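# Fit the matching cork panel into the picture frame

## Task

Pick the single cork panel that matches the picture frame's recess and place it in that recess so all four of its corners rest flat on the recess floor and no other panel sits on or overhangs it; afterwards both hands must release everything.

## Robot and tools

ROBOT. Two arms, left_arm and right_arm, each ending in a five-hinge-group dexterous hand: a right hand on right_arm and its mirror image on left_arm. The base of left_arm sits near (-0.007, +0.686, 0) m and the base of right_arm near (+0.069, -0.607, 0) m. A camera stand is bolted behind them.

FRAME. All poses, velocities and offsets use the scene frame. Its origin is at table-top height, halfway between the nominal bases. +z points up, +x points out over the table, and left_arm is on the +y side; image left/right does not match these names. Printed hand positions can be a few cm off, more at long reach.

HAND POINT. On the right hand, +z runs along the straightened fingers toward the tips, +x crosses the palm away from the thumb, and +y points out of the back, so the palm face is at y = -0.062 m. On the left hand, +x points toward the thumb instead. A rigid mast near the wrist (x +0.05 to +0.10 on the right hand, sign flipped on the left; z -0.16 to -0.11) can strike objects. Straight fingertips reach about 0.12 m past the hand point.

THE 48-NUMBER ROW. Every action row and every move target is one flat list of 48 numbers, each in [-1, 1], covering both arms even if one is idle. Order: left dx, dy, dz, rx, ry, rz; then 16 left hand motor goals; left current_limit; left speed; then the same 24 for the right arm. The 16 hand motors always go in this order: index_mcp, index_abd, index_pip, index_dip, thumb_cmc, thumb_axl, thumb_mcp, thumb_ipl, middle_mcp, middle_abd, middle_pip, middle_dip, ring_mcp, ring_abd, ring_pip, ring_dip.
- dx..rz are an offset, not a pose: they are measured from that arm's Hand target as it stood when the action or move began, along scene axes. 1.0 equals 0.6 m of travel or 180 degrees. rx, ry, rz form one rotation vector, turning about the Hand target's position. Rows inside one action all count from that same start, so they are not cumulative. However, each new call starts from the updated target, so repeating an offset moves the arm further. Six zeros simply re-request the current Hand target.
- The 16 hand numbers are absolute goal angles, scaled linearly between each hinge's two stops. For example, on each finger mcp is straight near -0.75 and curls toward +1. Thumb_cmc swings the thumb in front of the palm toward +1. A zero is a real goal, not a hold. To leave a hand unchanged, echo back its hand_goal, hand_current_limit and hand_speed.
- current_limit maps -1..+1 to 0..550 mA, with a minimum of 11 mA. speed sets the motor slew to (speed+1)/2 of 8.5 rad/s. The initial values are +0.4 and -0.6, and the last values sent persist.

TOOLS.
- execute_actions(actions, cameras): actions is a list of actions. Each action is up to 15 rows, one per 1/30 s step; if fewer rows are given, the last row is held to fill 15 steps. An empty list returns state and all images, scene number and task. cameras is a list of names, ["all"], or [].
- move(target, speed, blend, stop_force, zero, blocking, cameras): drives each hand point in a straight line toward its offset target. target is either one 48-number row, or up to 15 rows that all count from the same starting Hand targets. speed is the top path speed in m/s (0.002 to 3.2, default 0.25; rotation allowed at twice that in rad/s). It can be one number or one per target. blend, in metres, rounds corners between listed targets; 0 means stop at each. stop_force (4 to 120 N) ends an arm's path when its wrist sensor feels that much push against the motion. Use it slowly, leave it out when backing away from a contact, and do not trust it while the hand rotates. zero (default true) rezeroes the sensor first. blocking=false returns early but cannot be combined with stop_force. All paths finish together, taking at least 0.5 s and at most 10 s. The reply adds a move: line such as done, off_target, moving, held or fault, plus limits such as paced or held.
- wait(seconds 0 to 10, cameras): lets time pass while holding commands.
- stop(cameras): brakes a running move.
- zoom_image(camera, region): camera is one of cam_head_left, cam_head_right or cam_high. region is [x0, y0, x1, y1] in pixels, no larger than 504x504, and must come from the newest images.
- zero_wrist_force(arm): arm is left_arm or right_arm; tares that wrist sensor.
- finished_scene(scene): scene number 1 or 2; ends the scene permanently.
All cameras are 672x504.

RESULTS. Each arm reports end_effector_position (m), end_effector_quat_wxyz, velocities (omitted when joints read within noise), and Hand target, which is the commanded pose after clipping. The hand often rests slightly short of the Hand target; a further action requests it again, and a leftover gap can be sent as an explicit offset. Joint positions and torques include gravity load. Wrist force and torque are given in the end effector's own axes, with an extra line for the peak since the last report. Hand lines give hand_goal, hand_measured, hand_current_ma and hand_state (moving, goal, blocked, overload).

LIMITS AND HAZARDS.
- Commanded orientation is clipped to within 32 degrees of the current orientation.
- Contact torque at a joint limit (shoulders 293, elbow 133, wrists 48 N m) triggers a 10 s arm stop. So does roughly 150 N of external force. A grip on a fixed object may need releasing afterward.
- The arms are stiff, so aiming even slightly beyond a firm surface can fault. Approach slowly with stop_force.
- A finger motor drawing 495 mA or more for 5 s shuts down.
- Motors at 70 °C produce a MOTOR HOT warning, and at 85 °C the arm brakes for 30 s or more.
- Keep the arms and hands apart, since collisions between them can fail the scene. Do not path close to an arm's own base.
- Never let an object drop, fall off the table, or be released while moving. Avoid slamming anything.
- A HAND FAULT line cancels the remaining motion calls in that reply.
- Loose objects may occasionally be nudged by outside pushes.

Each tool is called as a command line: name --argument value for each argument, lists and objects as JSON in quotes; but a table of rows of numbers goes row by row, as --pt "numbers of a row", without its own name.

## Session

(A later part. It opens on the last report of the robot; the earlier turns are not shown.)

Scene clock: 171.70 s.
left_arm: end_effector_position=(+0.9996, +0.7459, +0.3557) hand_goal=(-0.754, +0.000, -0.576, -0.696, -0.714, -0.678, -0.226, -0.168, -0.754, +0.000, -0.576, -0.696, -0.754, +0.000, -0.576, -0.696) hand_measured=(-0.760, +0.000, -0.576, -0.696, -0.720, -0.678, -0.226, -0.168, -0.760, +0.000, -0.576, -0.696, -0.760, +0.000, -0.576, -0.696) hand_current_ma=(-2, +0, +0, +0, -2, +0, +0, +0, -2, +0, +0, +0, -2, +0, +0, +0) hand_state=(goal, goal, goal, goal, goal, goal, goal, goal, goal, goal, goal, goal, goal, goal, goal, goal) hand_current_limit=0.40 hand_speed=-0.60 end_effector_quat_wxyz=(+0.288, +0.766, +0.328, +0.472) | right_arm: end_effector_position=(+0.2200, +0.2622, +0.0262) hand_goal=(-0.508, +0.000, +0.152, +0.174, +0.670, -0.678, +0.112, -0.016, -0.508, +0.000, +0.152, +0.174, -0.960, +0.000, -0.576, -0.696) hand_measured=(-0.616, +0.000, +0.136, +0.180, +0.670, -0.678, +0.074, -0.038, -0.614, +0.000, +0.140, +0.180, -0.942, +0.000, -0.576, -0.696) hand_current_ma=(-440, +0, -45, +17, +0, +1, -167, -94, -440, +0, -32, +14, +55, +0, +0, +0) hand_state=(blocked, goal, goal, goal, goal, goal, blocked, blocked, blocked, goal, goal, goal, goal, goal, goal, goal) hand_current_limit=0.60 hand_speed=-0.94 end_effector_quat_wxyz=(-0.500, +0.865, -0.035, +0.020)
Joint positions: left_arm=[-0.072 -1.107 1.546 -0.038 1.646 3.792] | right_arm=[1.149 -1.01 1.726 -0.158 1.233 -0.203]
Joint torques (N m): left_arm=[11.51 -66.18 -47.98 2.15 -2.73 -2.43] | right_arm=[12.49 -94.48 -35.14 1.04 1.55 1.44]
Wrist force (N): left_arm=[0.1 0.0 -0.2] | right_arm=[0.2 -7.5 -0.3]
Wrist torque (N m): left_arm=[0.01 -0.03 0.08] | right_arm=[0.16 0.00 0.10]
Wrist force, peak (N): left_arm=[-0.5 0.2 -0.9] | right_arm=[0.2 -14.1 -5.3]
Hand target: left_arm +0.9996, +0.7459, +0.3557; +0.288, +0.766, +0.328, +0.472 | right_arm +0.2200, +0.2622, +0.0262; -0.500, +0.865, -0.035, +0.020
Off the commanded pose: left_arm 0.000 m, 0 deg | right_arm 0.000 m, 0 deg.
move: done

move --target '[0,0,0,0,0,0,-0.754,0,-0.576,-0.696,-0.714,-0.678,-0.226,-0.168,-0.754,0,-0.576,-0.696,-0.754,0,-0.576,-0.696,0.4,-0.6,0,0,0.0017,0,0,0,-0.507,0,0.153,0.174,0.671,-0.677,0.16,-0.016,-0.507,0,0.153,0.174,-0.959,0,-0.576,-0.696,0.6,-0.94]' --speed 0.01 --cameras '["cam_head_left","cam_head_right"]'

zoom_image --camera "cam_head_left" --region '[220, 400, 310, 468]'

zoom_image --camera "cam_head_right" --region '[210, 400, 300, 468]'

Scene clock: 174.67 s.
left_arm: end_effector_position=(+0.9996, +0.7459, +0.3557) hand_goal=(-0.754, +0.000, -0.576, -0.696, -0.714, -0.678, -0.226, -0.168, -0.754, +0.000, -0.576, -0.696, -0.754, +0.000, -0.576, -0.696) hand_measured=(-0.760, +0.000, -0.576, -0.696, -0.720, -0.678, -0.226, -0.168, -0.760, +0.000, -0.576, -0.696, -0.760, +0.000, -0.576, -0.696) hand_current_ma=(-2, +0, +0, +0, -2, +0, +0, +0, -2, +0, +0, +0, -2, +0, +0, +0) hand_state=(goal, goal, goal, goal, goal, goal, goal, goal, goal, goal, goal, goal, goal, goal, goal, goal) hand_current_limit=0.40 hand_speed=-0.60 end_effector_quat_wxyz=(+0.288, +0.766, +0.328, +0.472) | right_arm: end_effector_position=(+0.2200, +0.2622, +0.0272) hand_goal=(-0.508, +0.000, +0.152, +0.174, +0.670, -0.678, +0.160, -0.016, -0.508, +0.000, +0.152, +0.174, -0.960, +0.000, -0.576, -0.696) hand_measured=(-0.598, +0.000, +0.130, +0.172, +0.668, -0.678, +0.074, -0.050, -0.594, +0.000, +0.134, +0.172, -0.942, +0.000, -0.576, -0.696) hand_current_ma=(-377, +0, -67, -4, -5, +0, -440, -159, -357, +0, -55, -4, +55, +0, +0, +0) hand_state=(blocked, goal, blocked, goal, goal, goal, blocked, blocked, blocked, goal, goal, goal, goal, goal, goal, goal) hand_current_limit=0.60 hand_speed=-0.94 end_effector_quat_wxyz=(-0.500, +0.865, -0.035, +0.020)
Joint positions: left_arm=[-0.072 -1.107 1.546 -0.038 1.646 3.792] | right_arm=[1.149 -1.011 1.725 -0.157 1.233 -0.203]
Joint torques (N m): left_arm=[10.33 -66.68 -47.5 2.23 -2.81 -2.37] | right_arm=[9.81 -95.86 -38.88 2.22 1.54 1.47]
Wrist force (N): left_arm=[0.1 -0.4 -0.5] | right_arm=[0.5 -3.1 -0.5]
Wrist torque (N m): left_arm=[-0.03 -0.04 0.09] | right_arm=[0.06 -0.04 0.14]
Wrist force, peak (N): left_arm=[-0.2 -0.6 -0.9] | right_arm=[0.2 -7.8 -0.1]
Hand target: left_arm +0.9996, +0.7459, +0.3557; +0.288, +0.766, +0.328, +0.472 | right_arm +0.2200, +0.2622, +0.0272; -0.500, +0.865, -0.035, +0.020
Off the commanded pose: left_arm 0.000 m, 0 deg | right_arm 0.000 m, 0 deg.
move: done
Images, in order (width x height): cam_head_left 672x504, cam_head_right 672x504.

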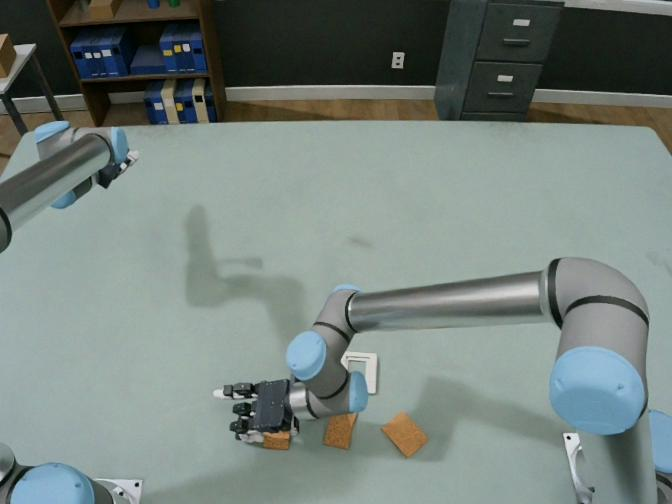

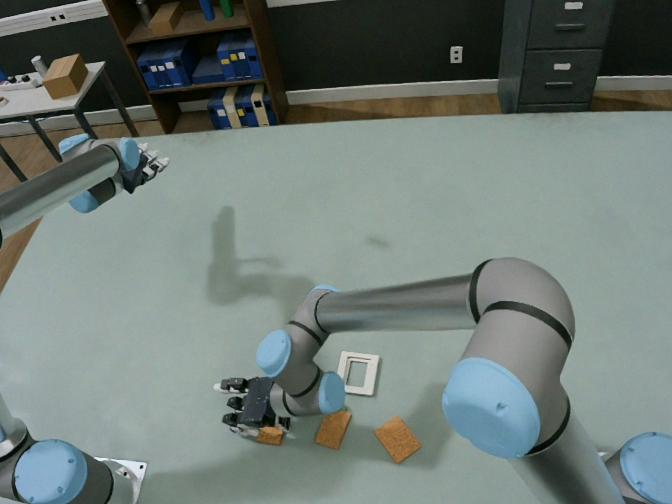

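Scaled by 5.600 from the camera's 672x504 image, which has a finer 960x720 frame.

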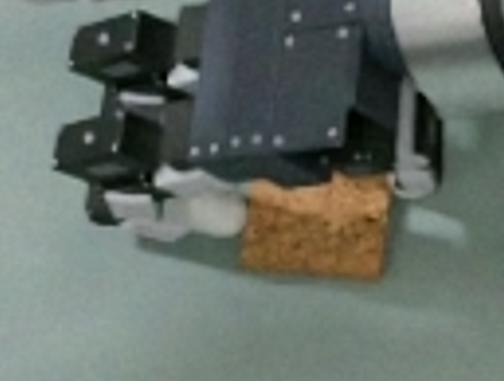

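Scaled by 5.600 from the camera's 672x504 image, which has a finer 960x720 frame.

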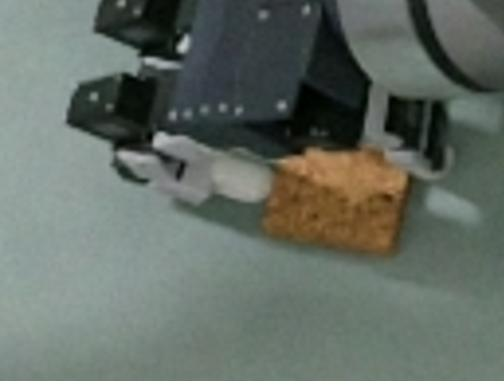

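move --target '[0,0,0,0,0,0,-0.754,0,-0.576,-0.696,-0.714,-0.678,-0.226,-0.168,-0.754,0,-0.576,-0.696,-0.754,0,-0.576,-0.696,0.4,-0.6,0,0,0.045,0,0,0,-0.507,0,0.153,0.174,0.671,-0.677,0.16,-0.016,-0.507,0,0.153,0.174,-0.959,0,-0.576,-0.696,0.7,-0.94]' --speed 0.03 --cameras '["cam_head_left","cam_head_right"]'

zoom_image --camera "cam_head_left" --region '[220, 390, 310, 458]'

zoom_image --camera "cam_head_right" --region '[210, 390, 300, 458]'

Scene clock: 177.30 s.
left_arm: end_effector_position=(+0.9996, +0.7459, +0.3557) hand_goal=(-0.754, +0.000, -0.576, -0.696, -0.714, -0.678, -0.226, -0.168, -0.754, +0.000, -0.576, -0.696, -0.754, +0.000, -0.576, -0.696) hand_measured=(-0.760, +0.000, -0.576, -0.696, -0.720, -0.678, -0.226, -0.168, -0.760, +0.000, -0.576, -0.696, -0.760, +0.000, -0.576, -0.696) hand_current_ma=(-2, +0, +0, +0, -2, +0, +0, +0, -2, +0, +0, +0, -2, +0, +0, +0) hand_state=(goal, goal, goal, goal, goal, goal, goal, goal, goal, goal, goal, goal, goal, goal, goal, goal) hand_current_limit=0.40 hand_speed=-0.60 end_effector_quat_wxyz=(+0.288, +0.766, +0.328, +0.472) | right_arm: end_effector_position=(+0.2200, +0.2623, +0.0545) hand_goal=(-0.508, +0.000, +0.152, +0.174, +0.670, -0.678, +0.160, -0.016, -0.508, +0.000, +0.152, +0.174, -0.960, +0.000, -0.576, -0.696) hand_measured=(-0.586, +0.000, +0.126, +0.166, +0.666, -0.678, +0.074, -0.058, -0.582, +0.000, +0.130, +0.168, -0.942, +0.000, -0.576, -0.696) hand_current_ma=(-315, +0, -83, -23, -7, +0, -448, -202, -300, +0, -67, -17, +55, +0, +0, +0) hand_state=(blocked, goal, blocked, goal, goal, goal, blocked, blocked, blocked, goal, blocked, goal, goal, goal, goal, goal) hand_current_limit=0.70 hand_speed=-0.94 end_effector_quat_wxyz=(-0.500, +0.865, -0.034, +0.020)
Joint positions: left_arm=[-0.072 -1.107 1.546 -0.038 1.646 3.792] | right_arm=[1.149 -1.04 1.713 -0.116 1.233 -0.203]
Joint torques (N m): left_arm=[10.39 -66.74 -48.01 1.98 -2.76 -2.32] | right_arm=[9.76 -61.83 -30.62 -3.08 1.46 1.88]
Wrist force (N): left_arm=[0.0 -0.2 -0.3] | right_arm=[0.1 -0.9 0.0]
Wrist torque (N m): left_arm=[-0.01 -0.02 0.08] | right_arm=[-0.16 0.01 0.09]
Wrist force, peak (N): left_arm=[0.0 0.2 -1.0] | right_arm=[0.6 -3.8 -0.2]
Hand target: left_arm +0.9996, +0.7459, +0.3557; +0.288, +0.766, +0.328, +0.472 | right_arm +0.2200, +0.2622, +0.0542; -0.500, +0.865, -0.035, +0.020
Off the commanded pose: left_arm 0.000 m, 0 deg | right_arm 0.000 m, 0 deg.
move: done
Images, in order (width x height): cam_head_left 672x504, cam_head_right 672x504.

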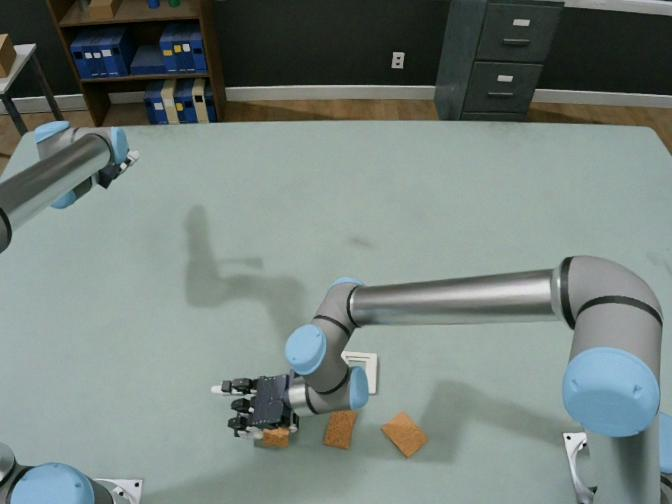

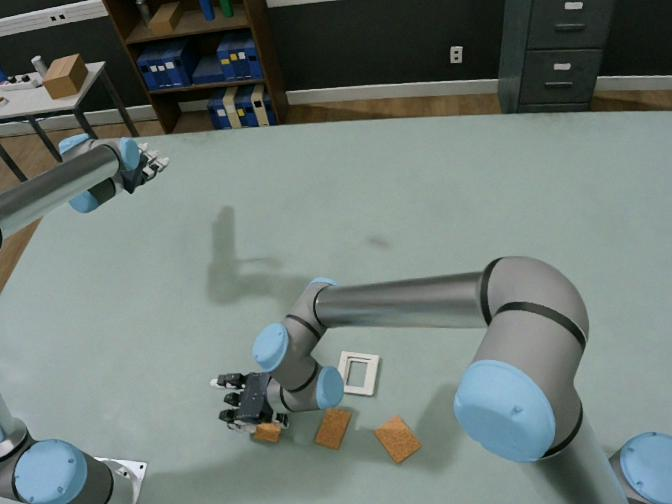

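Scaled by 5.600 from the camera's 672x504 image, which has a finer 960x720 frame.

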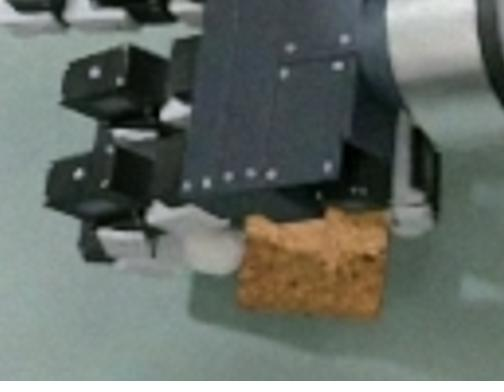

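Scaled by 5.600 from the camera's 672x504 image, which has a finer 960x720 frame.

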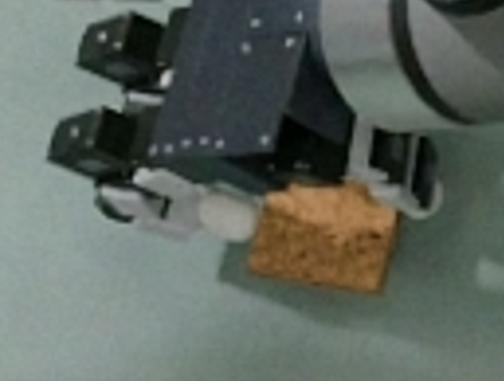

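move --pt "0 0 0 0 0 0 -0.754 0 -0.576 -0.696 -0.714 -0.678 -0.226 -0.168 -0.754 0 -0.576 -0.696 -0.754 0 -0.576 -0.696 0.4 -0.6 0 0 0.0763 0 0 0 -0.507 0 0.153 0.174 0.671 -0.677 0.16 -0.016 -0.507 0 0.153 0.174 -0.959 0 -0.576 -0.696 0.7 -0.94" --pt "0 0 0 0 0 0 -0.754 0 -0.576 -0.696 -0.714 -0.678 -0.226 -0.168 -0.754 0 -0.576 -0.696 -0.754 0 -0.576 -0.696 0.4 -0.6 0.2668 -0.351 0.0763 0 0 -0.0033 -0.507 0 0.153 0.174 0.671 -0.677 0.16 -0.016 -0.507 0 0.153 0.174 -0.959 0 -0.576 -0.696 0.7 -0.94" --speed 0.12 --blend '[0.015,0]' --cameras '["all"]'

zoom_image --camera "cam_head_left" --region '[310, 320, 415, 400]'

zoom_image --camera "cam_head_right" --region '[310, 320, 415, 400]'

zoom_image --camera "cam_high" --region '[450, 240, 555, 345]'

Scene clock: 185.90 s.
left_arm: end_effector_position=(+0.9996, +0.7459, +0.3557) hand_goal=(-0.754, +0.000, -0.576, -0.696, -0.714, -0.678, -0.226, -0.168, -0.754, +0.000, -0.576, -0.696, -0.754, +0.000, -0.576, -0.696) hand_measured=(-0.760, +0.000, -0.576, -0.696, -0.720, -0.678, -0.226, -0.168, -0.760, +0.000, -0.576, -0.696, -0.760, +0.000, -0.576, -0.696) hand_current_ma=(-2, +0, +0, +0, -2, +0, +0, +0, -2, +0, +0, +0, -2, +0, +0, +0) hand_state=(goal, goal, goal, goal, goal, goal, goal, goal, goal, goal, goal, goal, goal, goal, goal, goal) hand_current_limit=0.40 hand_speed=-0.60 end_effector_quat_wxyz=(+0.288, +0.766, +0.328, +0.472) | right_arm: end_effector_position=(+0.3800, +0.0516, +0.1001) hand_goal=(-0.508, +0.000, +0.152, +0.174, +0.670, -0.678, +0.160, -0.016, -0.508, +0.000, +0.152, +0.174, -0.960, +0.000, -0.576, -0.696) hand_measured=(-0.584, +0.000, +0.126, +0.164, +0.666, -0.678, +0.074, -0.058, -0.582, +0.000, +0.130, +0.166, -0.942, +0.000, -0.576, -0.696) hand_current_ma=(-312, +0, -84, -23, -7, +0, -448, -205, -296, +0, -68, -17, +55, +0, +0, +0) hand_state=(blocked, goal, blocked, goal, goal, goal, blocked, blocked, blocked, goal, blocked, goal, goal, goal, goal, goal) hand_current_limit=0.70 hand_speed=-0.94 end_effector_quat_wxyz=(-0.500, +0.865, -0.039, +0.022)
Joint positions: left_arm=[-0.072 -1.107 1.546 -0.038 1.646 3.792] | right_arm=[0.737 -1.244 1.952 -0.02 0.904 -0.47]
Joint torques (N m): left_arm=[10.16 -66.93 -47.53 2.1 -2.66 -2.19] | right_arm=[-5.91 -46.62 -40.99 -0.91 0.66 1.92]
Wrist force (N): left_arm=[-0.1 0.1 -0.2] | right_arm=[-0.3 -0.1 -0.7]
Wrist torque (N m): left_arm=[0.03 -0.01 0.06] | right_arm=[0.02 0.04 -0.20]
Wrist force, peak (N): left_arm=[0.4 -0.2 -1.2] | right_arm=[-0.5 -1.8 -0.1]
Hand target: left_arm +0.9996, +0.7459, +0.3557; +0.288, +0.766, +0.328, +0.472 | right_arm +0.3801, +0.0516, +0.1000; -0.500, +0.865, -0.039, +0.022
Off the commanded pose: left_arm 0.000 m, 0 deg | right_arm 0.000 m, 0 deg.
move: done

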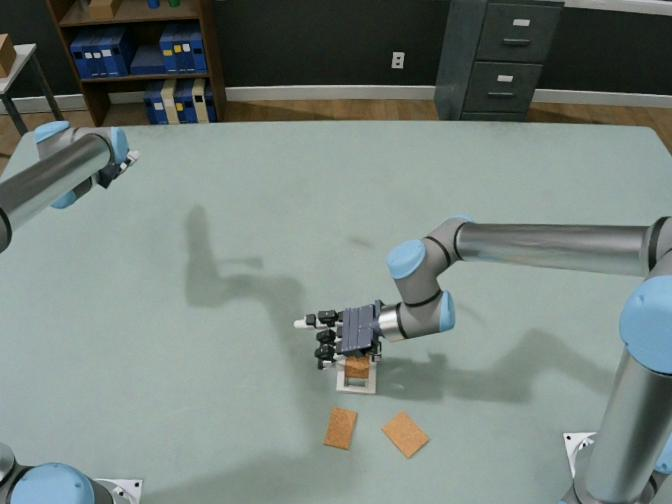

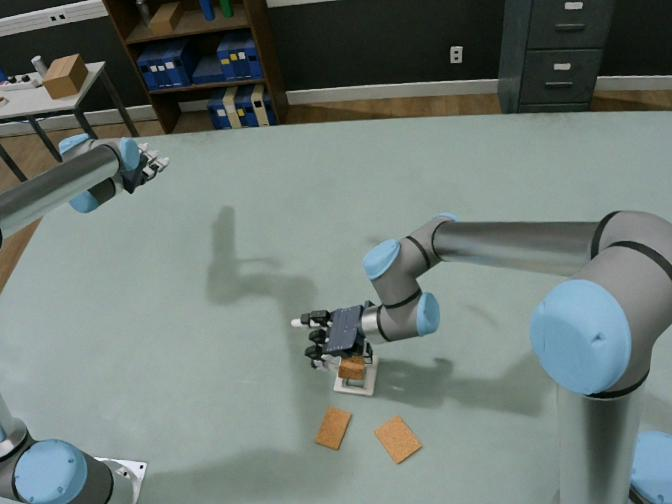

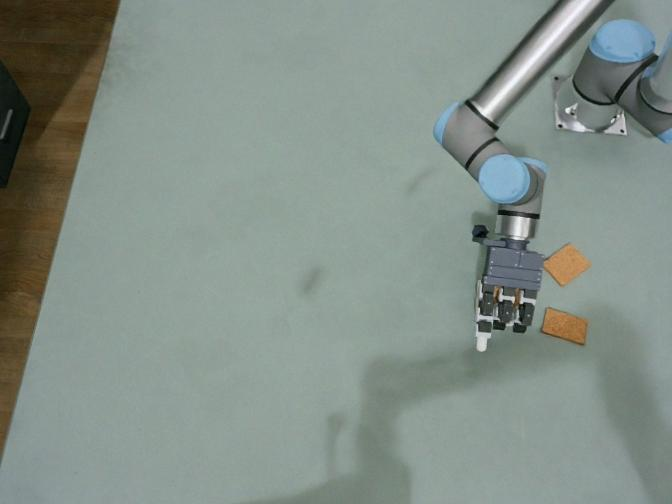

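Scaled by 4.800 from the camera's 672x504 image, which has a finer 960x720 frame.

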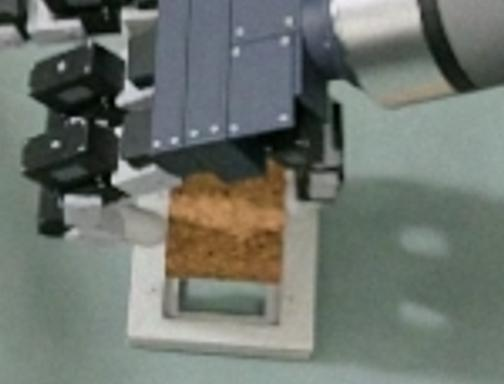

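Scaled by 4.800 from the camera's 672x504 image, which has a finer 960x720 frame.

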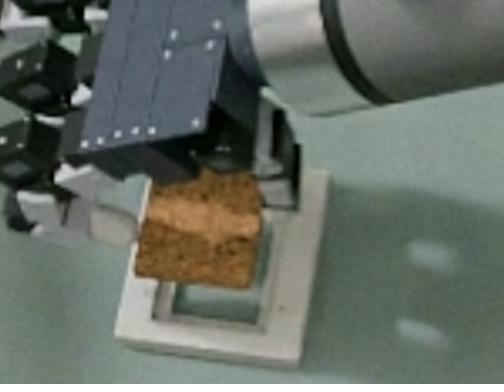

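Scaled by 4.800 from the camera's 672x504 image, which has a finer 960x720 frame.

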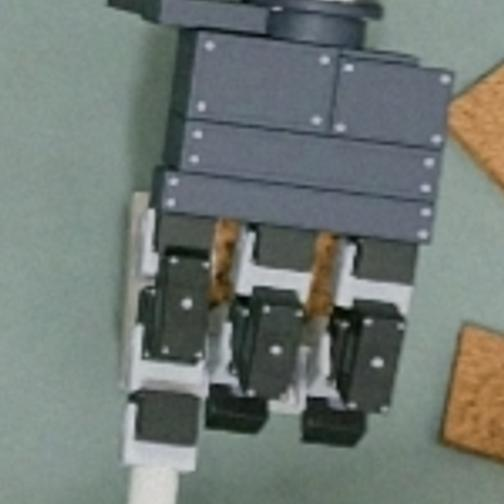

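move --target '[0,0,0,0,0,0,-0.754,0,-0.576,-0.696,-0.714,-0.678,-0.226,-0.168,-0.754,0,-0.576,-0.696,-0.754,0,-0.576,-0.696,0.4,-0.6,0,0,-0.09,0,0,0,-0.507,0,0.153,0.174,0.671,-0.677,0.16,-0.016,-0.507,0,0.153,0.174,-0.959,0,-0.576,-0.696,0.7,-0.94]' --speed 0.08 --cameras '["all"]'

zoom_image --camera "cam_head_left" --region '[320, 340, 390, 400]'

zoom_image --camera "cam_head_right" --region '[320, 340, 390, 400]'

zoom_image --camera "cam_high" --region '[460, 270, 550, 345]'

Scene clock: 188.57 s.
left_arm: end_effector_position=(+0.9996, +0.7459, +0.3557) hand_goal=(-0.754, +0.000, -0.576, -0.696, -0.714, -0.678, -0.226, -0.168, -0.754, +0.000, -0.576, -0.696, -0.754, +0.000, -0.576, -0.696) hand_measured=(-0.760, +0.000, -0.576, -0.696, -0.720, -0.678, -0.226, -0.168, -0.760, +0.000, -0.576, -0.696, -0.760, +0.000, -0.576, -0.696) hand_current_ma=(-2, +0, +0, +0, -2, +0, +0, +0, -2, +0, +0, +0, -2, +0, +0, +0) hand_state=(goal, goal, goal, goal, goal, goal, goal, goal, goal, goal, goal, goal, goal, goal, goal, goal) hand_current_limit=0.40 hand_speed=-0.60 end_effector_quat_wxyz=(+0.288, +0.766, +0.328, +0.472) | right_arm: end_effector_position=(+0.3800, +0.0516, +0.0458) hand_goal=(-0.508, +0.000, +0.152, +0.174, +0.670, -0.678, +0.160, -0.016, -0.508, +0.000, +0.152, +0.174, -0.960, +0.000, -0.576, -0.696) hand_measured=(-0.584, +0.000, +0.126, +0.164, +0.666, -0.678, +0.074, -0.058, -0.582, +0.000, +0.130, +0.166, -0.942, +0.000, -0.576, -0.696) hand_current_ma=(-312, +0, -84, -24, -7, +0, -448, -205, -296, +0, -68, -17, +55, +0, +0, +0) hand_state=(blocked, goal, blocked, goal, goal, goal, blocked, blocked, blocked, goal, blocked, goal, goal, goal, goal, goal) hand_current_limit=0.70 hand_speed=-0.94 end_effector_quat_wxyz=(-0.500, +0.865, -0.039, +0.022) end_effector_velocity=(+0.000, +0.000, +0.001) end_effector_angular_velocity=(-0.001, +0.003, +0.001)
Joint positions: left_arm=[-0.072 -1.107 1.546 -0.038 1.646 3.792] | right_arm=[0.737 -1.178 1.982 -0.116 0.904 -0.47]
Joint velocities: left_arm=[within noise] | right_arm=[0 -0.001 -0.002 0.005 -0.001 0.001]
Joint torques (N m): left_arm=[9.87 -67.15 -47.52 1.95 -2.52 -2.1] | right_arm=[-5.27 -85.54 -38.96 2.49 -1.49 2.52]
Wrist force (N): left_arm=[0.1 -0.1 -0.5] | right_arm=[0.4 -0.3 -0.1]
Wrist torque (N m): left_arm=[0.02 -0.05 0.08] | right_arm=[-0.04 -0.06 -0.12]
Wrist force, peak (N): left_arm=[0.0 -0.3 -1.1] | right_arm=[0.5 -1.2 -1.3]
Hand target: left_arm +0.9996, +0.7459, +0.3557; +0.288, +0.766, +0.328, +0.472 | right_arm +0.3801, +0.0516, +0.0460; -0.500, +0.865, -0.039, +0.022
Off the commanded pose: left_arm 0.000 m, 0 deg | right_arm 0.000 m, 0 deg.
move: done

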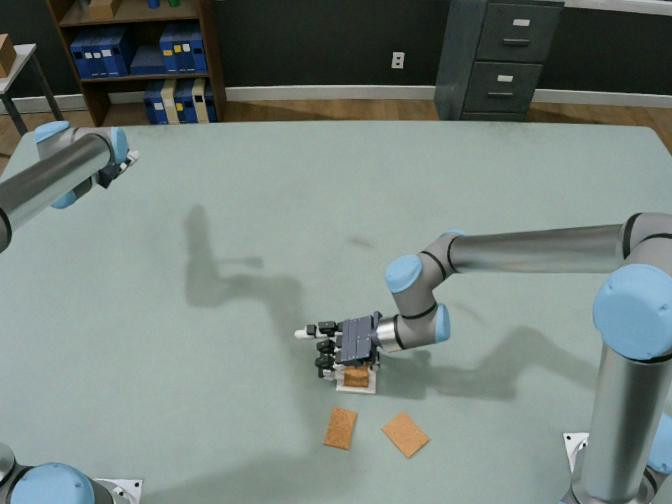

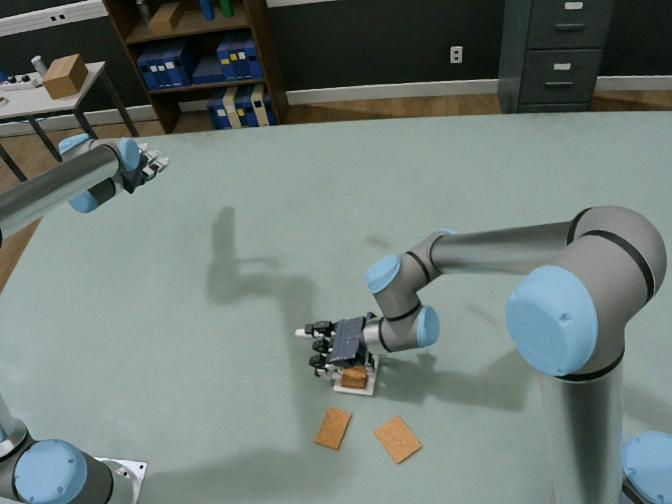

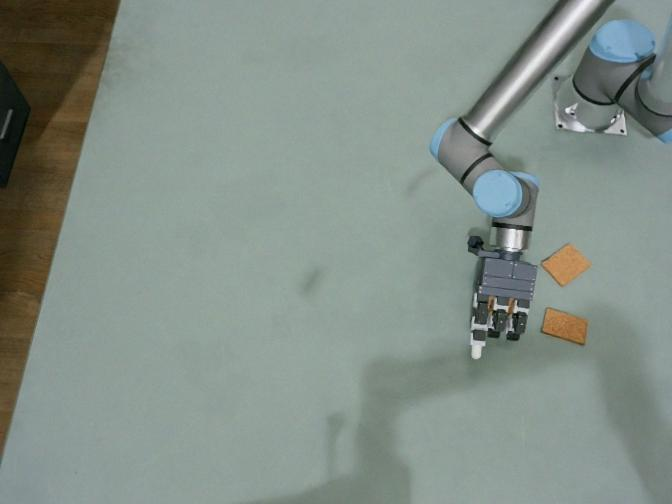

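Scaled by 7.200 from the camera's 672x504 image, which has a finer 960x720 frame.

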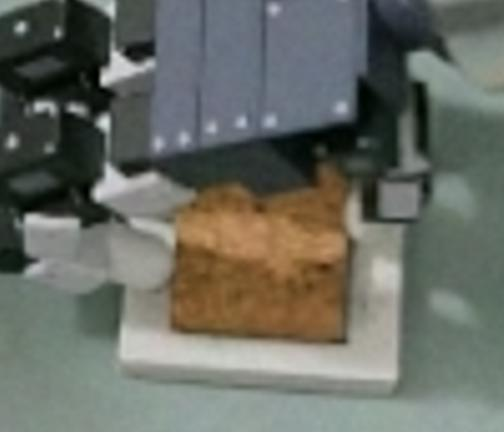

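Scaled by 7.200 from the camera's 672x504 image, which has a finer 960x720 frame.

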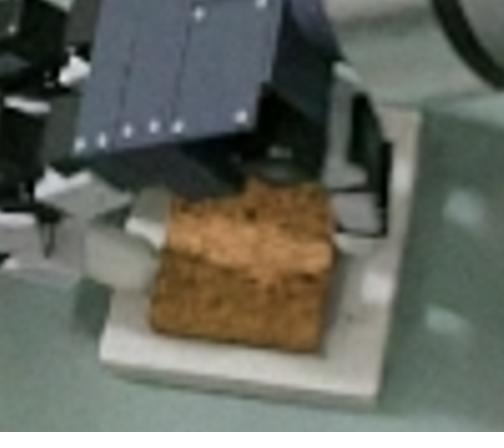

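Scaled by 5.600 from the camera's 672x504 image, which has a finer 960x720 frame.

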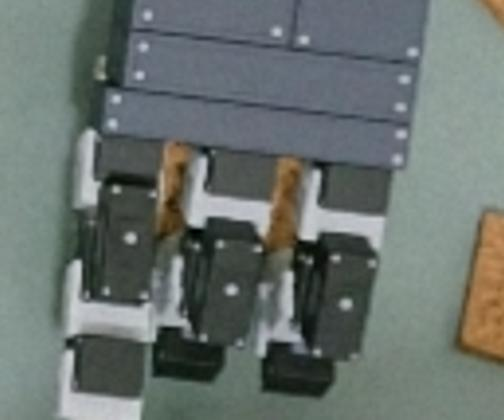

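move --target '[0,0,0,0,0,0,-0.754,0,-0.576,-0.696,-0.714,-0.678,-0.226,-0.168,-0.754,0,-0.576,-0.696,-0.754,0,-0.576,-0.696,0.4,-0.6,0,0,-0.0067,0,0,0,-0.507,0,0.153,0.174,0.671,-0.677,0.16,-0.016,-0.507,0,0.153,0.174,-0.959,0,-0.576,-0.696,0.7,-0.94]' --speed 0.005 --stop_force 5 --cameras '["all"]'

zoom_image --camera "cam_head_left" --region '[320, 340, 390, 400]'

zoom_image --camera "cam_head_right" --region '[320, 340, 390, 400]'

Scene clock: 209.30 s.
left_arm: end_effector_position=(+0.9996, +0.7459, +0.3557) hand_goal=(-0.754, +0.000, -0.576, -0.696, -0.714, -0.678, -0.226, -0.168, -0.754, +0.000, -0.576, -0.696, -0.754, +0.000, -0.576, -0.696) hand_measured=(-0.760, +0.000, -0.576, -0.696, -0.720, -0.678, -0.226, -0.168, -0.760, +0.000, -0.576, -0.696, -0.760, +0.000, -0.576, -0.696) hand_current_ma=(-2, +0, +0, +0, -2, +0, +0, +0, -2, +0, +0, +0, -2, +0, +0, +0) hand_state=(goal, goal, goal, goal, goal, goal, goal, goal, goal, goal, goal, goal, goal, goal, goal, goal) hand_current_limit=0.40 hand_speed=-0.60 end_effector_quat_wxyz=(+0.288, +0.766, +0.328, +0.472) | right_arm: end_effector_position=(+0.3801, +0.0517, +0.0421) hand_goal=(-0.508, +0.000, +0.152, +0.174, +0.670, -0.678, +0.160, -0.016, -0.508, +0.000, +0.152, +0.174, -0.960, +0.000, -0.576, -0.696) hand_measured=(-0.584, +0.000, +0.126, +0.174, +0.666, -0.678, +0.074, -0.060, -0.580, +0.000, +0.130, +0.180, -0.942, +0.000, -0.576, -0.696) hand_current_ma=(-308, +0, -84, +1, -7, +0, -448, -218, -295, +0, -68, +12, +55, +0, +0, +0) hand_state=(blocked, goal, blocked, goal, goal, goal, blocked, blocked, blocked, goal, blocked, goal, goal, goal, goal, goal) hand_current_limit=0.70 hand_speed=-0.94 end_effector_quat_wxyz=(-0.500, +0.865, -0.039, +0.022)
Joint positions: left_arm=[-0.072 -1.107 1.546 -0.038 1.646 3.792] | right_arm=[0.737 -1.173 1.984 -0.123 0.904 -0.47]
Joint torques (N m): left_arm=[10.15 -66.83 -47.78 2.14 -2.49 -1.96] | right_arm=[12.79 -79.62 -33.42 3.22 1.5 2.68]
Wrist force (N): left_arm=[0.0 -0.2 -0.3] | right_arm=[-0.1 -4.2 -1.1]
Wrist torque (N m): left_arm=[-0.01 -0.02 0.07] | right_arm=[0.13 -0.04 -0.13]
Wrist force, peak (N): left_arm=[0.4 0.4 -0.9] | right_arm=[-0.4 -5.4 -2.1]
Hand target: left_arm +0.9996, +0.7459, +0.3557; +0.288, +0.766, +0.328, +0.472 | right_arm +0.3801, +0.0517, +0.0421; -0.500, +0.865, -0.039, +0.022
Off the commanded pose: left_arm 0.000 m, 0 deg | right_arm 0.000 m, 0 deg.
move: contact (right_arm)

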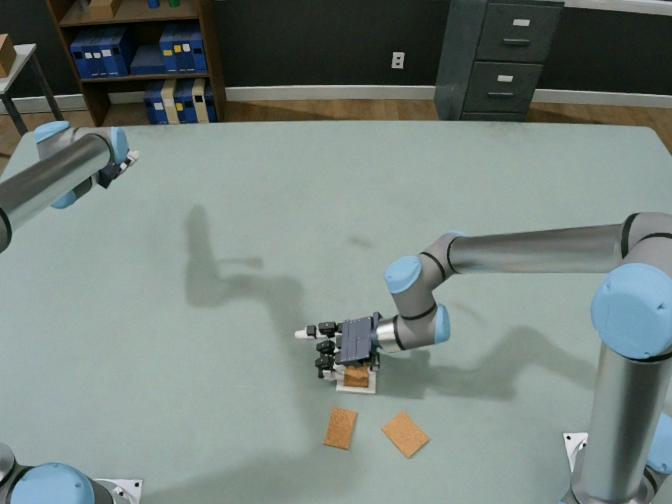

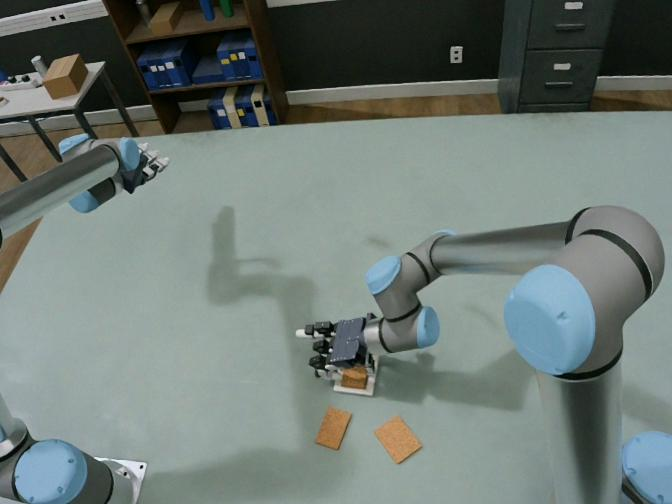

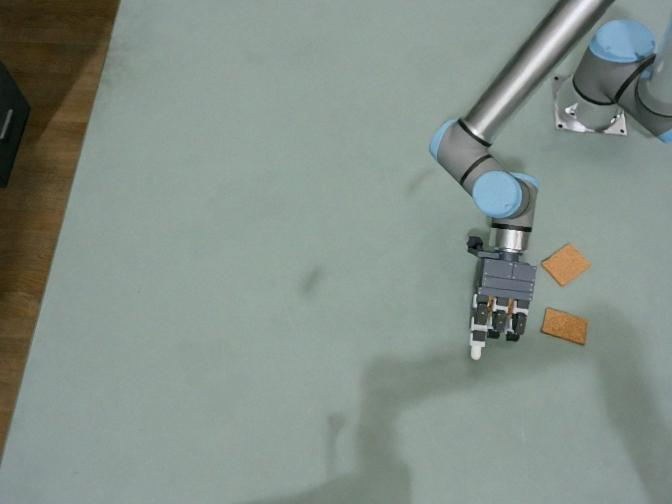

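Scaled by 7.200 from the camera's 672x504 image, which has a finer 960x720 frame.

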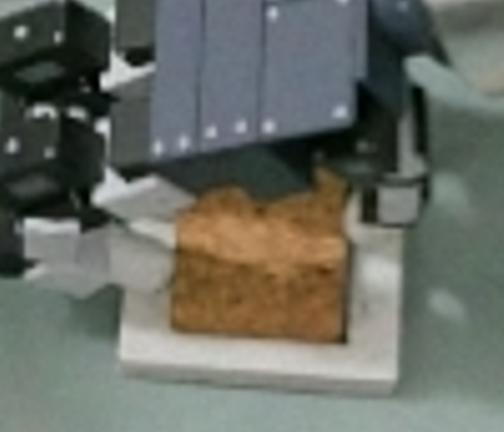

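Scaled by 7.200 from the camera's 672x504 image, which has a finer 960x720 frame.

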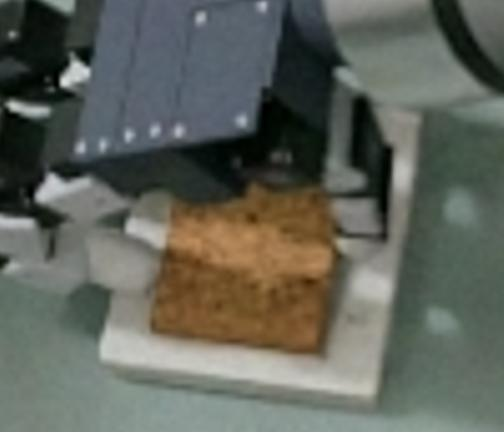

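move --target '[0,0,0,0,0,0,-0.754,0,-0.576,-0.696,-0.714,-0.678,-0.226,-0.168,-0.754,0,-0.576,-0.696,-0.754,0,-0.576,-0.696,0.4,-0.6,0,0,0.0005,0,0,0,-0.65,0,0.153,0.174,0.671,-0.677,0.03,-0.04,-0.65,0,0.153,0.174,-0.959,0,-0.576,-0.696,0.7,-0.94]' --speed 0.01 --cameras '["all"]'

zoom_image --camera "cam_head_left" --region '[320, 340, 390, 400]'

zoom_image --camera "cam_head_right" --region '[320, 340, 390, 400]'

Scene clock: 213.77 s.
left_arm: end_effector_position=(+0.9996, +0.7459, +0.3557) hand_goal=(-0.754, +0.000, -0.576, -0.696, -0.714, -0.678, -0.226, -0.168, -0.754, +0.000, -0.576, -0.696, -0.754, +0.000, -0.576, -0.696) hand_measured=(-0.760, +0.000, -0.576, -0.696, -0.720, -0.678, -0.226, -0.168, -0.760, +0.000, -0.576, -0.696, -0.760, +0.000, -0.576, -0.696) hand_current_ma=(-2, +0, +0, +0, -2, +0, +0, +0, -2, +0, +0, +0, -2, +0, +0, +0) hand_state=(goal, goal, goal, goal, goal, goal, goal, goal, goal, goal, goal, goal, goal, goal, goal, goal) hand_current_limit=0.40 hand_speed=-0.60 end_effector_quat_wxyz=(+0.288, +0.766, +0.328, +0.472) | right_arm: end_effector_position=(+0.3801, +0.0517, +0.0424) hand_goal=(-0.650, +0.000, +0.152, +0.174, +0.670, -0.678, +0.030, -0.040, -0.650, +0.000, +0.152, +0.174, -0.960, +0.000, -0.576, -0.696) hand_measured=(-0.634, +0.000, +0.150, +0.174, +0.668, -0.678, +0.032, -0.042, -0.634, +0.000, +0.150, +0.176, -0.942, +0.000, -0.576, -0.696) hand_current_ma=(+48, +0, -6, -1, -3, +0, +7, -8, +51, +0, -5, +2, +55, +0, +0, +0) hand_state=(goal, goal, goal, goal, goal, goal, goal, goal, goal, goal, goal, goal, goal, goal, goal, goal) hand_current_limit=0.70 hand_speed=-0.94 end_effector_quat_wxyz=(-0.500, +0.865, -0.039, +0.022)
Joint positions: left_arm=[-0.072 -1.107 1.546 -0.038 1.646 3.792] | right_arm=[0.737 -1.174 1.984 -0.122 0.904 -0.47]
Joint torques (N m): left_arm=[9.05 -67 -47.59 2.12 -2.33 -1.84] | right_arm=[14.81 -83.52 -37.26 2.08 1.36 2.69]
Wrist force (N): left_arm=[0.0 -0.4 -0.5] | right_arm=[0.0 -0.2 -0.2]
Wrist torque (N m): left_arm=[-0.02 -0.04 0.08] | right_arm=[-0.02 0.00 -0.15]
Wrist force, peak (N): left_arm=[-0.6 0.2 -1.0] | right_arm=[-0.5 -4.5 -1.3]
Hand target: left_arm +0.9996, +0.7459, +0.3557; +0.288, +0.766, +0.328, +0.472 | right_arm +0.3801, +0.0517, +0.0424; -0.500, +0.865, -0.039, +0.022
Off the commanded pose: left_arm 0.000 m, 0 deg | right_arm 0.000 m, 0 deg.
move: done

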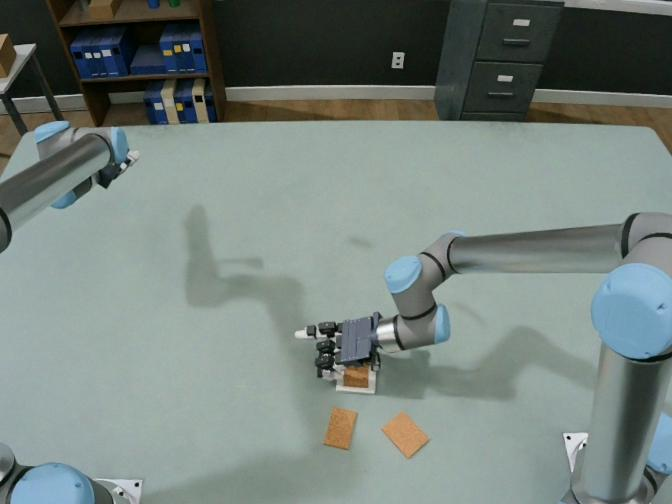

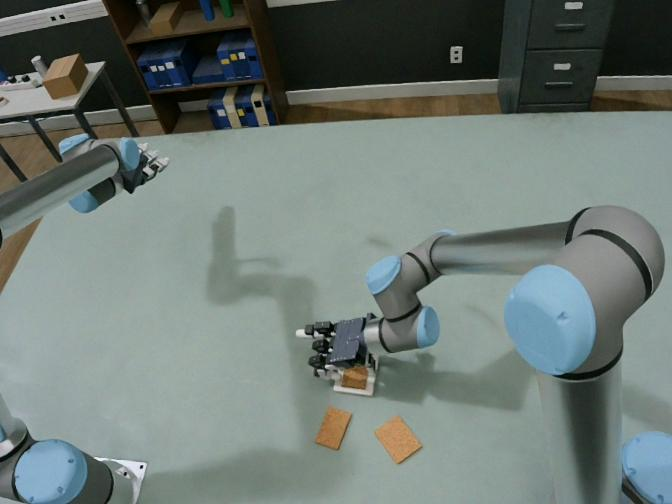

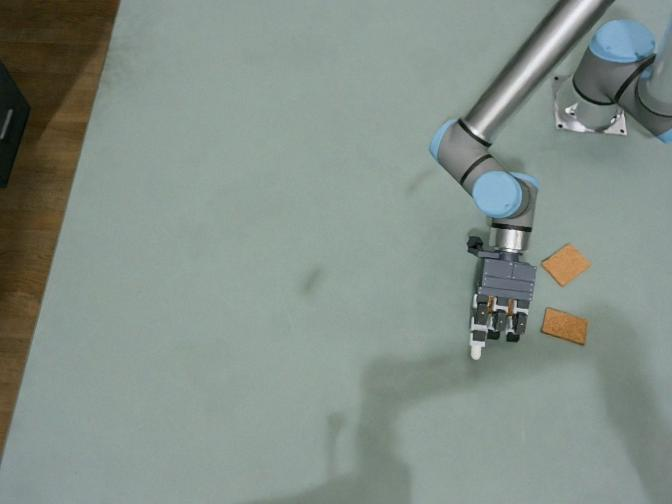

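Scaled by 7.200 from the camera's 672x504 image, which has a finer 960x720 frame.

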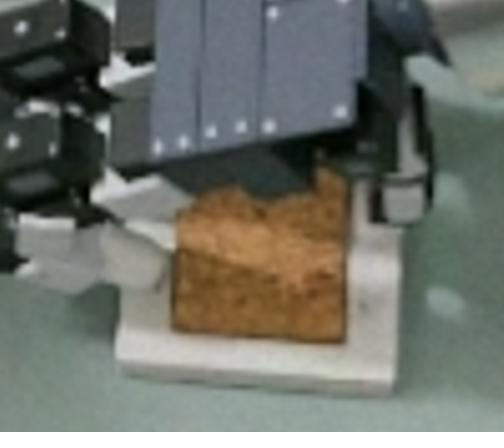

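Scaled by 7.200 from the camera's 672x504 image, which has a finer 960x720 frame.

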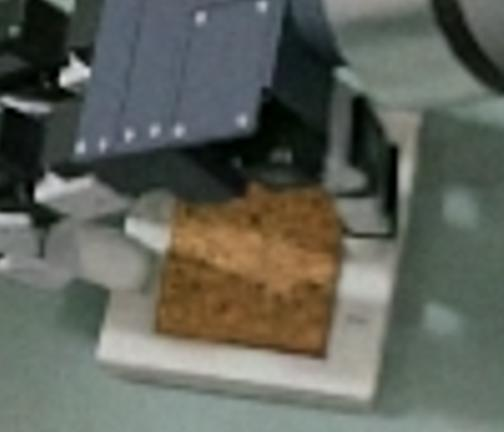

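move --target '[0,0,0,0,0,0,-0.754,0,-0.576,-0.696,-0.714,-0.678,-0.226,-0.168,-0.754,0,-0.576,-0.696,-0.754,0,-0.576,-0.696,0.4,-0.6,0,0,0.002,0,0,0,-0.822,0,0.153,0.174,0.671,-0.677,-0.056,-0.059,-0.822,0,0.153,0.174,-0.959,0,-0.576,-0.696,0.4,-0.9]' --speed 0.02

move --pt "0 0 0 0 0 0 -0.754 0 -0.576 -0.696 -0.714 -0.678 -0.226 -0.168 -0.754 0 -0.576 -0.696 -0.754 0 -0.576 -0.696 0.4 -0.6 0 0 0.13 0 0 0 -0.822 0 0.153 0.174 0.671 -0.677 -0.056 -0.059 -0.822 0 0.153 0.174 -0.959 0 -0.576 -0.696 0.4 -0.6" --pt "0 0 0 0 0 0 -0.754 0 -0.576 -0.696 -0.714 -0.678 -0.226 -0.168 -0.754 0 -0.576 -0.696 -0.754 0 -0.576 -0.696 0.4 -0.6 0.12 -0.5 0.18 0 0 0 -0.822 0 0.153 0.174 0.671 -0.677 -0.056 -0.059 -0.822 0 0.153 0.174 -0.959 0 -0.576 -0.696 0.4 -0.6" --speed '[0.1,0.25]' --blend '[0.02,0]' --cameras '["all"]'

zoom_image --camera "cam_high" --region '[465, 270, 535, 330]'

zoom_image --camera "cam_head_left" --region '[325, 340, 395, 400]'

zoom_image --camera "cam_head_right" --region '[325, 340, 395, 400]'

Scene clock: 217.27 s.
left_arm: end_effector_position=(+0.9996, +0.7459, +0.3557) hand_goal=(-0.754, +0.000, -0.576, -0.696, -0.714, -0.678, -0.226, -0.168, -0.754, +0.000, -0.576, -0.696, -0.754, +0.000, -0.576, -0.696) hand_measured=(-0.760, +0.000, -0.576, -0.696, -0.720, -0.678, -0.226, -0.168, -0.760, +0.000, -0.576, -0.696, -0.760, +0.000, -0.576, -0.696) hand_current_ma=(-2, +0, +0, +0, -2, +0, +0, +0, -2, +0, +0, +0, -2, +0, +0, +0) hand_state=(goal, goal, goal, goal, goal, goal, goal, goal, goal, goal, goal, goal, goal, goal, goal, goal) hand_current_limit=0.40 hand_speed=-0.60 end_effector_quat_wxyz=(+0.288, +0.766, +0.328, +0.472) | right_arm: end_effector_position=(+0.3801, +0.0517, +0.0436) hand_goal=(-0.822, +0.000, +0.152, +0.174, +0.670, -0.678, -0.056, -0.060, -0.822, +0.000, +0.152, +0.174, -0.960, +0.000, -0.576, -0.696) hand_measured=(-0.804, +0.000, +0.150, +0.174, +0.668, -0.678, -0.052, -0.058, -0.804, +0.000, +0.150, +0.176, -0.942, +0.000, -0.576, -0.696) hand_current_ma=(+56, +0, -5, -1, -3, +0, +11, +7, +60, +0, -4, +2, +55, +0, +0, +0) hand_state=(goal, goal, goal, goal, goal, goal, goal, goal, goal, goal, goal, goal, goal, goal, goal, goal) hand_current_limit=0.40 hand_speed=-0.90 end_effector_quat_wxyz=(-0.500, +0.865, -0.039, +0.022)
Joint positions: left_arm=[-0.072 -1.107 1.546 -0.038 1.646 3.792] | right_arm=[0.737 -1.175 1.983 -0.12 0.904 -0.47]
Joint torques (N m): left_arm=[9 -66.36 -47.51 1.94 -2.26 -1.84] | right_arm=[14.76 -76.46 -35.94 1.74 1.26 2.67]
Wrist force (N): left_arm=[0.1 0.1 -0.2] | right_arm=[0.3 0.2 -0.6]
Wrist torque (N m): left_arm=[0.03 -0.03 0.08] | right_arm=[0.06 -0.03 -0.11]
Wrist force, peak (N): left_arm=[0.5 -0.4 -1.0] | right_arm=[-0.3 -0.2 -1.0]
Hand target: left_arm +0.9996, +0.7459, +0.3557; +0.288, +0.766, +0.328, +0.472 | right_arm +0.3801, +0.0517, +0.0436; -0.500, +0.865, -0.039, +0.022
Off the commanded pose: left_arm 0.000 m, 0 deg | right_arm 0.000 m, 0 deg.
move: done

Scene clock: 219.80 s.
left_arm: end_effector_position=(+0.9996, +0.7459, +0.3557) hand_goal=(-0.754, +0.000, -0.576, -0.696, -0.714, -0.678, -0.226, -0.168, -0.754, +0.000, -0.576, -0.696, -0.754, +0.000, -0.576, -0.696) hand_measured=(-0.760, +0.000, -0.576, -0.696, -0.720, -0.678, -0.226, -0.168, -0.760, +0.000, -0.576, -0.696, -0.760, +0.000, -0.576, -0.696) hand_current_ma=(-2, +0, +0, +0, -2, +0, +0, +0, -2, +0, +0, +0, -2, +0, +0, +0) hand_state=(goal, goal, goal, goal, goal, goal, goal, goal, goal, goal, goal, goal, goal, goal, goal, goal) hand_current_limit=0.40 hand_speed=-0.60 end_effector_quat_wxyz=(+0.288, +0.766, +0.328, +0.472) | right_arm: end_effector_position=(+0.4521, -0.2483, +0.1515) hand_goal=(-0.822, +0.000, +0.152, +0.174, +0.670, -0.678, -0.056, -0.060, -0.822, +0.000, +0.152, +0.174, -0.960, +0.000, -0.576, -0.696) hand_measured=(-0.806, +0.000, +0.150, +0.174, +0.668, -0.678, -0.054, -0.058, -0.806, +0.000, +0.150, +0.176, -0.942, +0.000, -0.576, -0.696) hand_current_ma=(+49, +0, -4, -1, -3, +0, +7, +6, +52, +0, -3, +2, +55, +0, +0, +0) hand_state=(goal, goal, goal, goal, goal, goal, goal, goal, goal, goal, goal, goal, goal, goal, goal, goal) hand_current_limit=0.40 hand_speed=-0.60 end_effector_quat_wxyz=(-0.500, +0.865, -0.039, +0.022)
Joint positions: left_arm=[-0.072 -1.107 1.546 -0.038 1.646 3.792] | right_arm=[0.082 -1.382 2.181 0.565 0.535 -1.331]
Joint torques (N m): left_arm=[9.22 -67.7 -47.1 2.01 -2.24 -1.86] | right_arm=[-15.93 -63.11 -33.4 5.67 1.21 -2.69]
Wrist force (N): left_arm=[0.0 0.2 -0.7] | right_arm=[0.5 0.3 -0.5]
Wrist torque (N m): left_arm=[0.08 -0.04 0.06] | right_arm=[0.04 -0.07 -0.06]
Wrist force, peak (N): left_arm=[0.1 0.1 -1.1] | right_arm=[1.3 1.5 -2.7]
Hand target: left_arm +0.9996, +0.7459, +0.3557; +0.288, +0.766, +0.328, +0.472 | right_arm +0.4521, -0.2483, +0.1516; -0.500, +0.865, -0.039, +0.022
Off the commanded pose: left_arm 0.000 m, 0 deg | right_arm 0.000 m, 0 deg.
move: done

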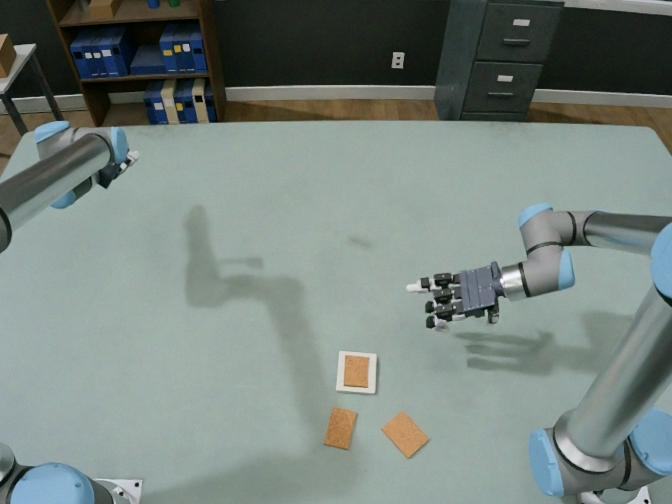

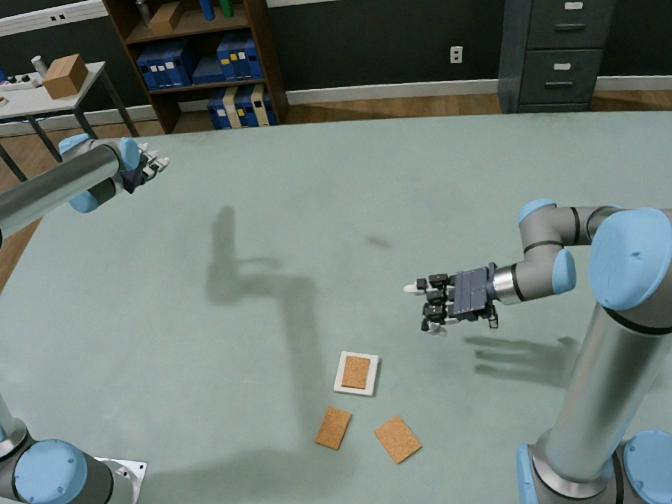

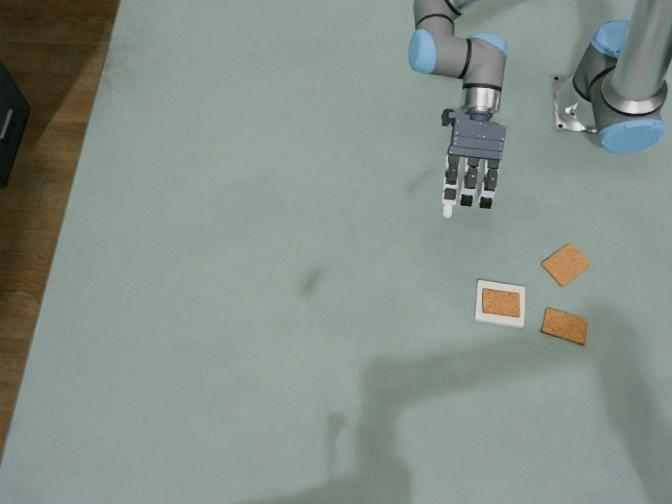

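Scaled by 7.200 from the camera's 672x504 image, which has a finer 960x720 frame.

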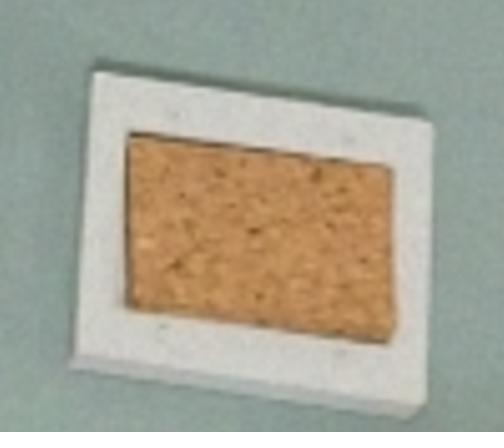

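Scaled by 7.200 from the camera's 672x504 image, which has a finer 960x720 frame.

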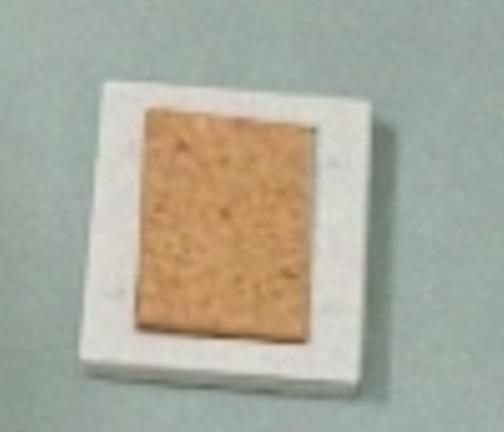

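Scaled by 7.200 from the camera's 672x504 image, which has a finer 960x720 frame.

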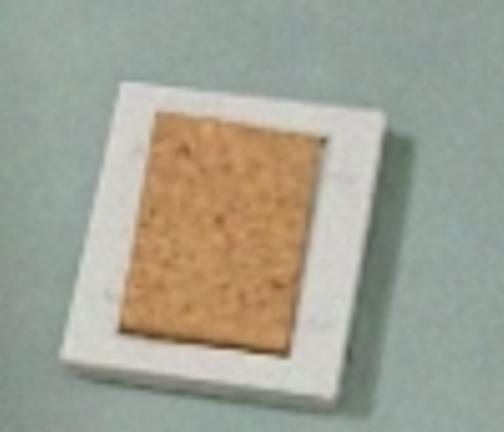

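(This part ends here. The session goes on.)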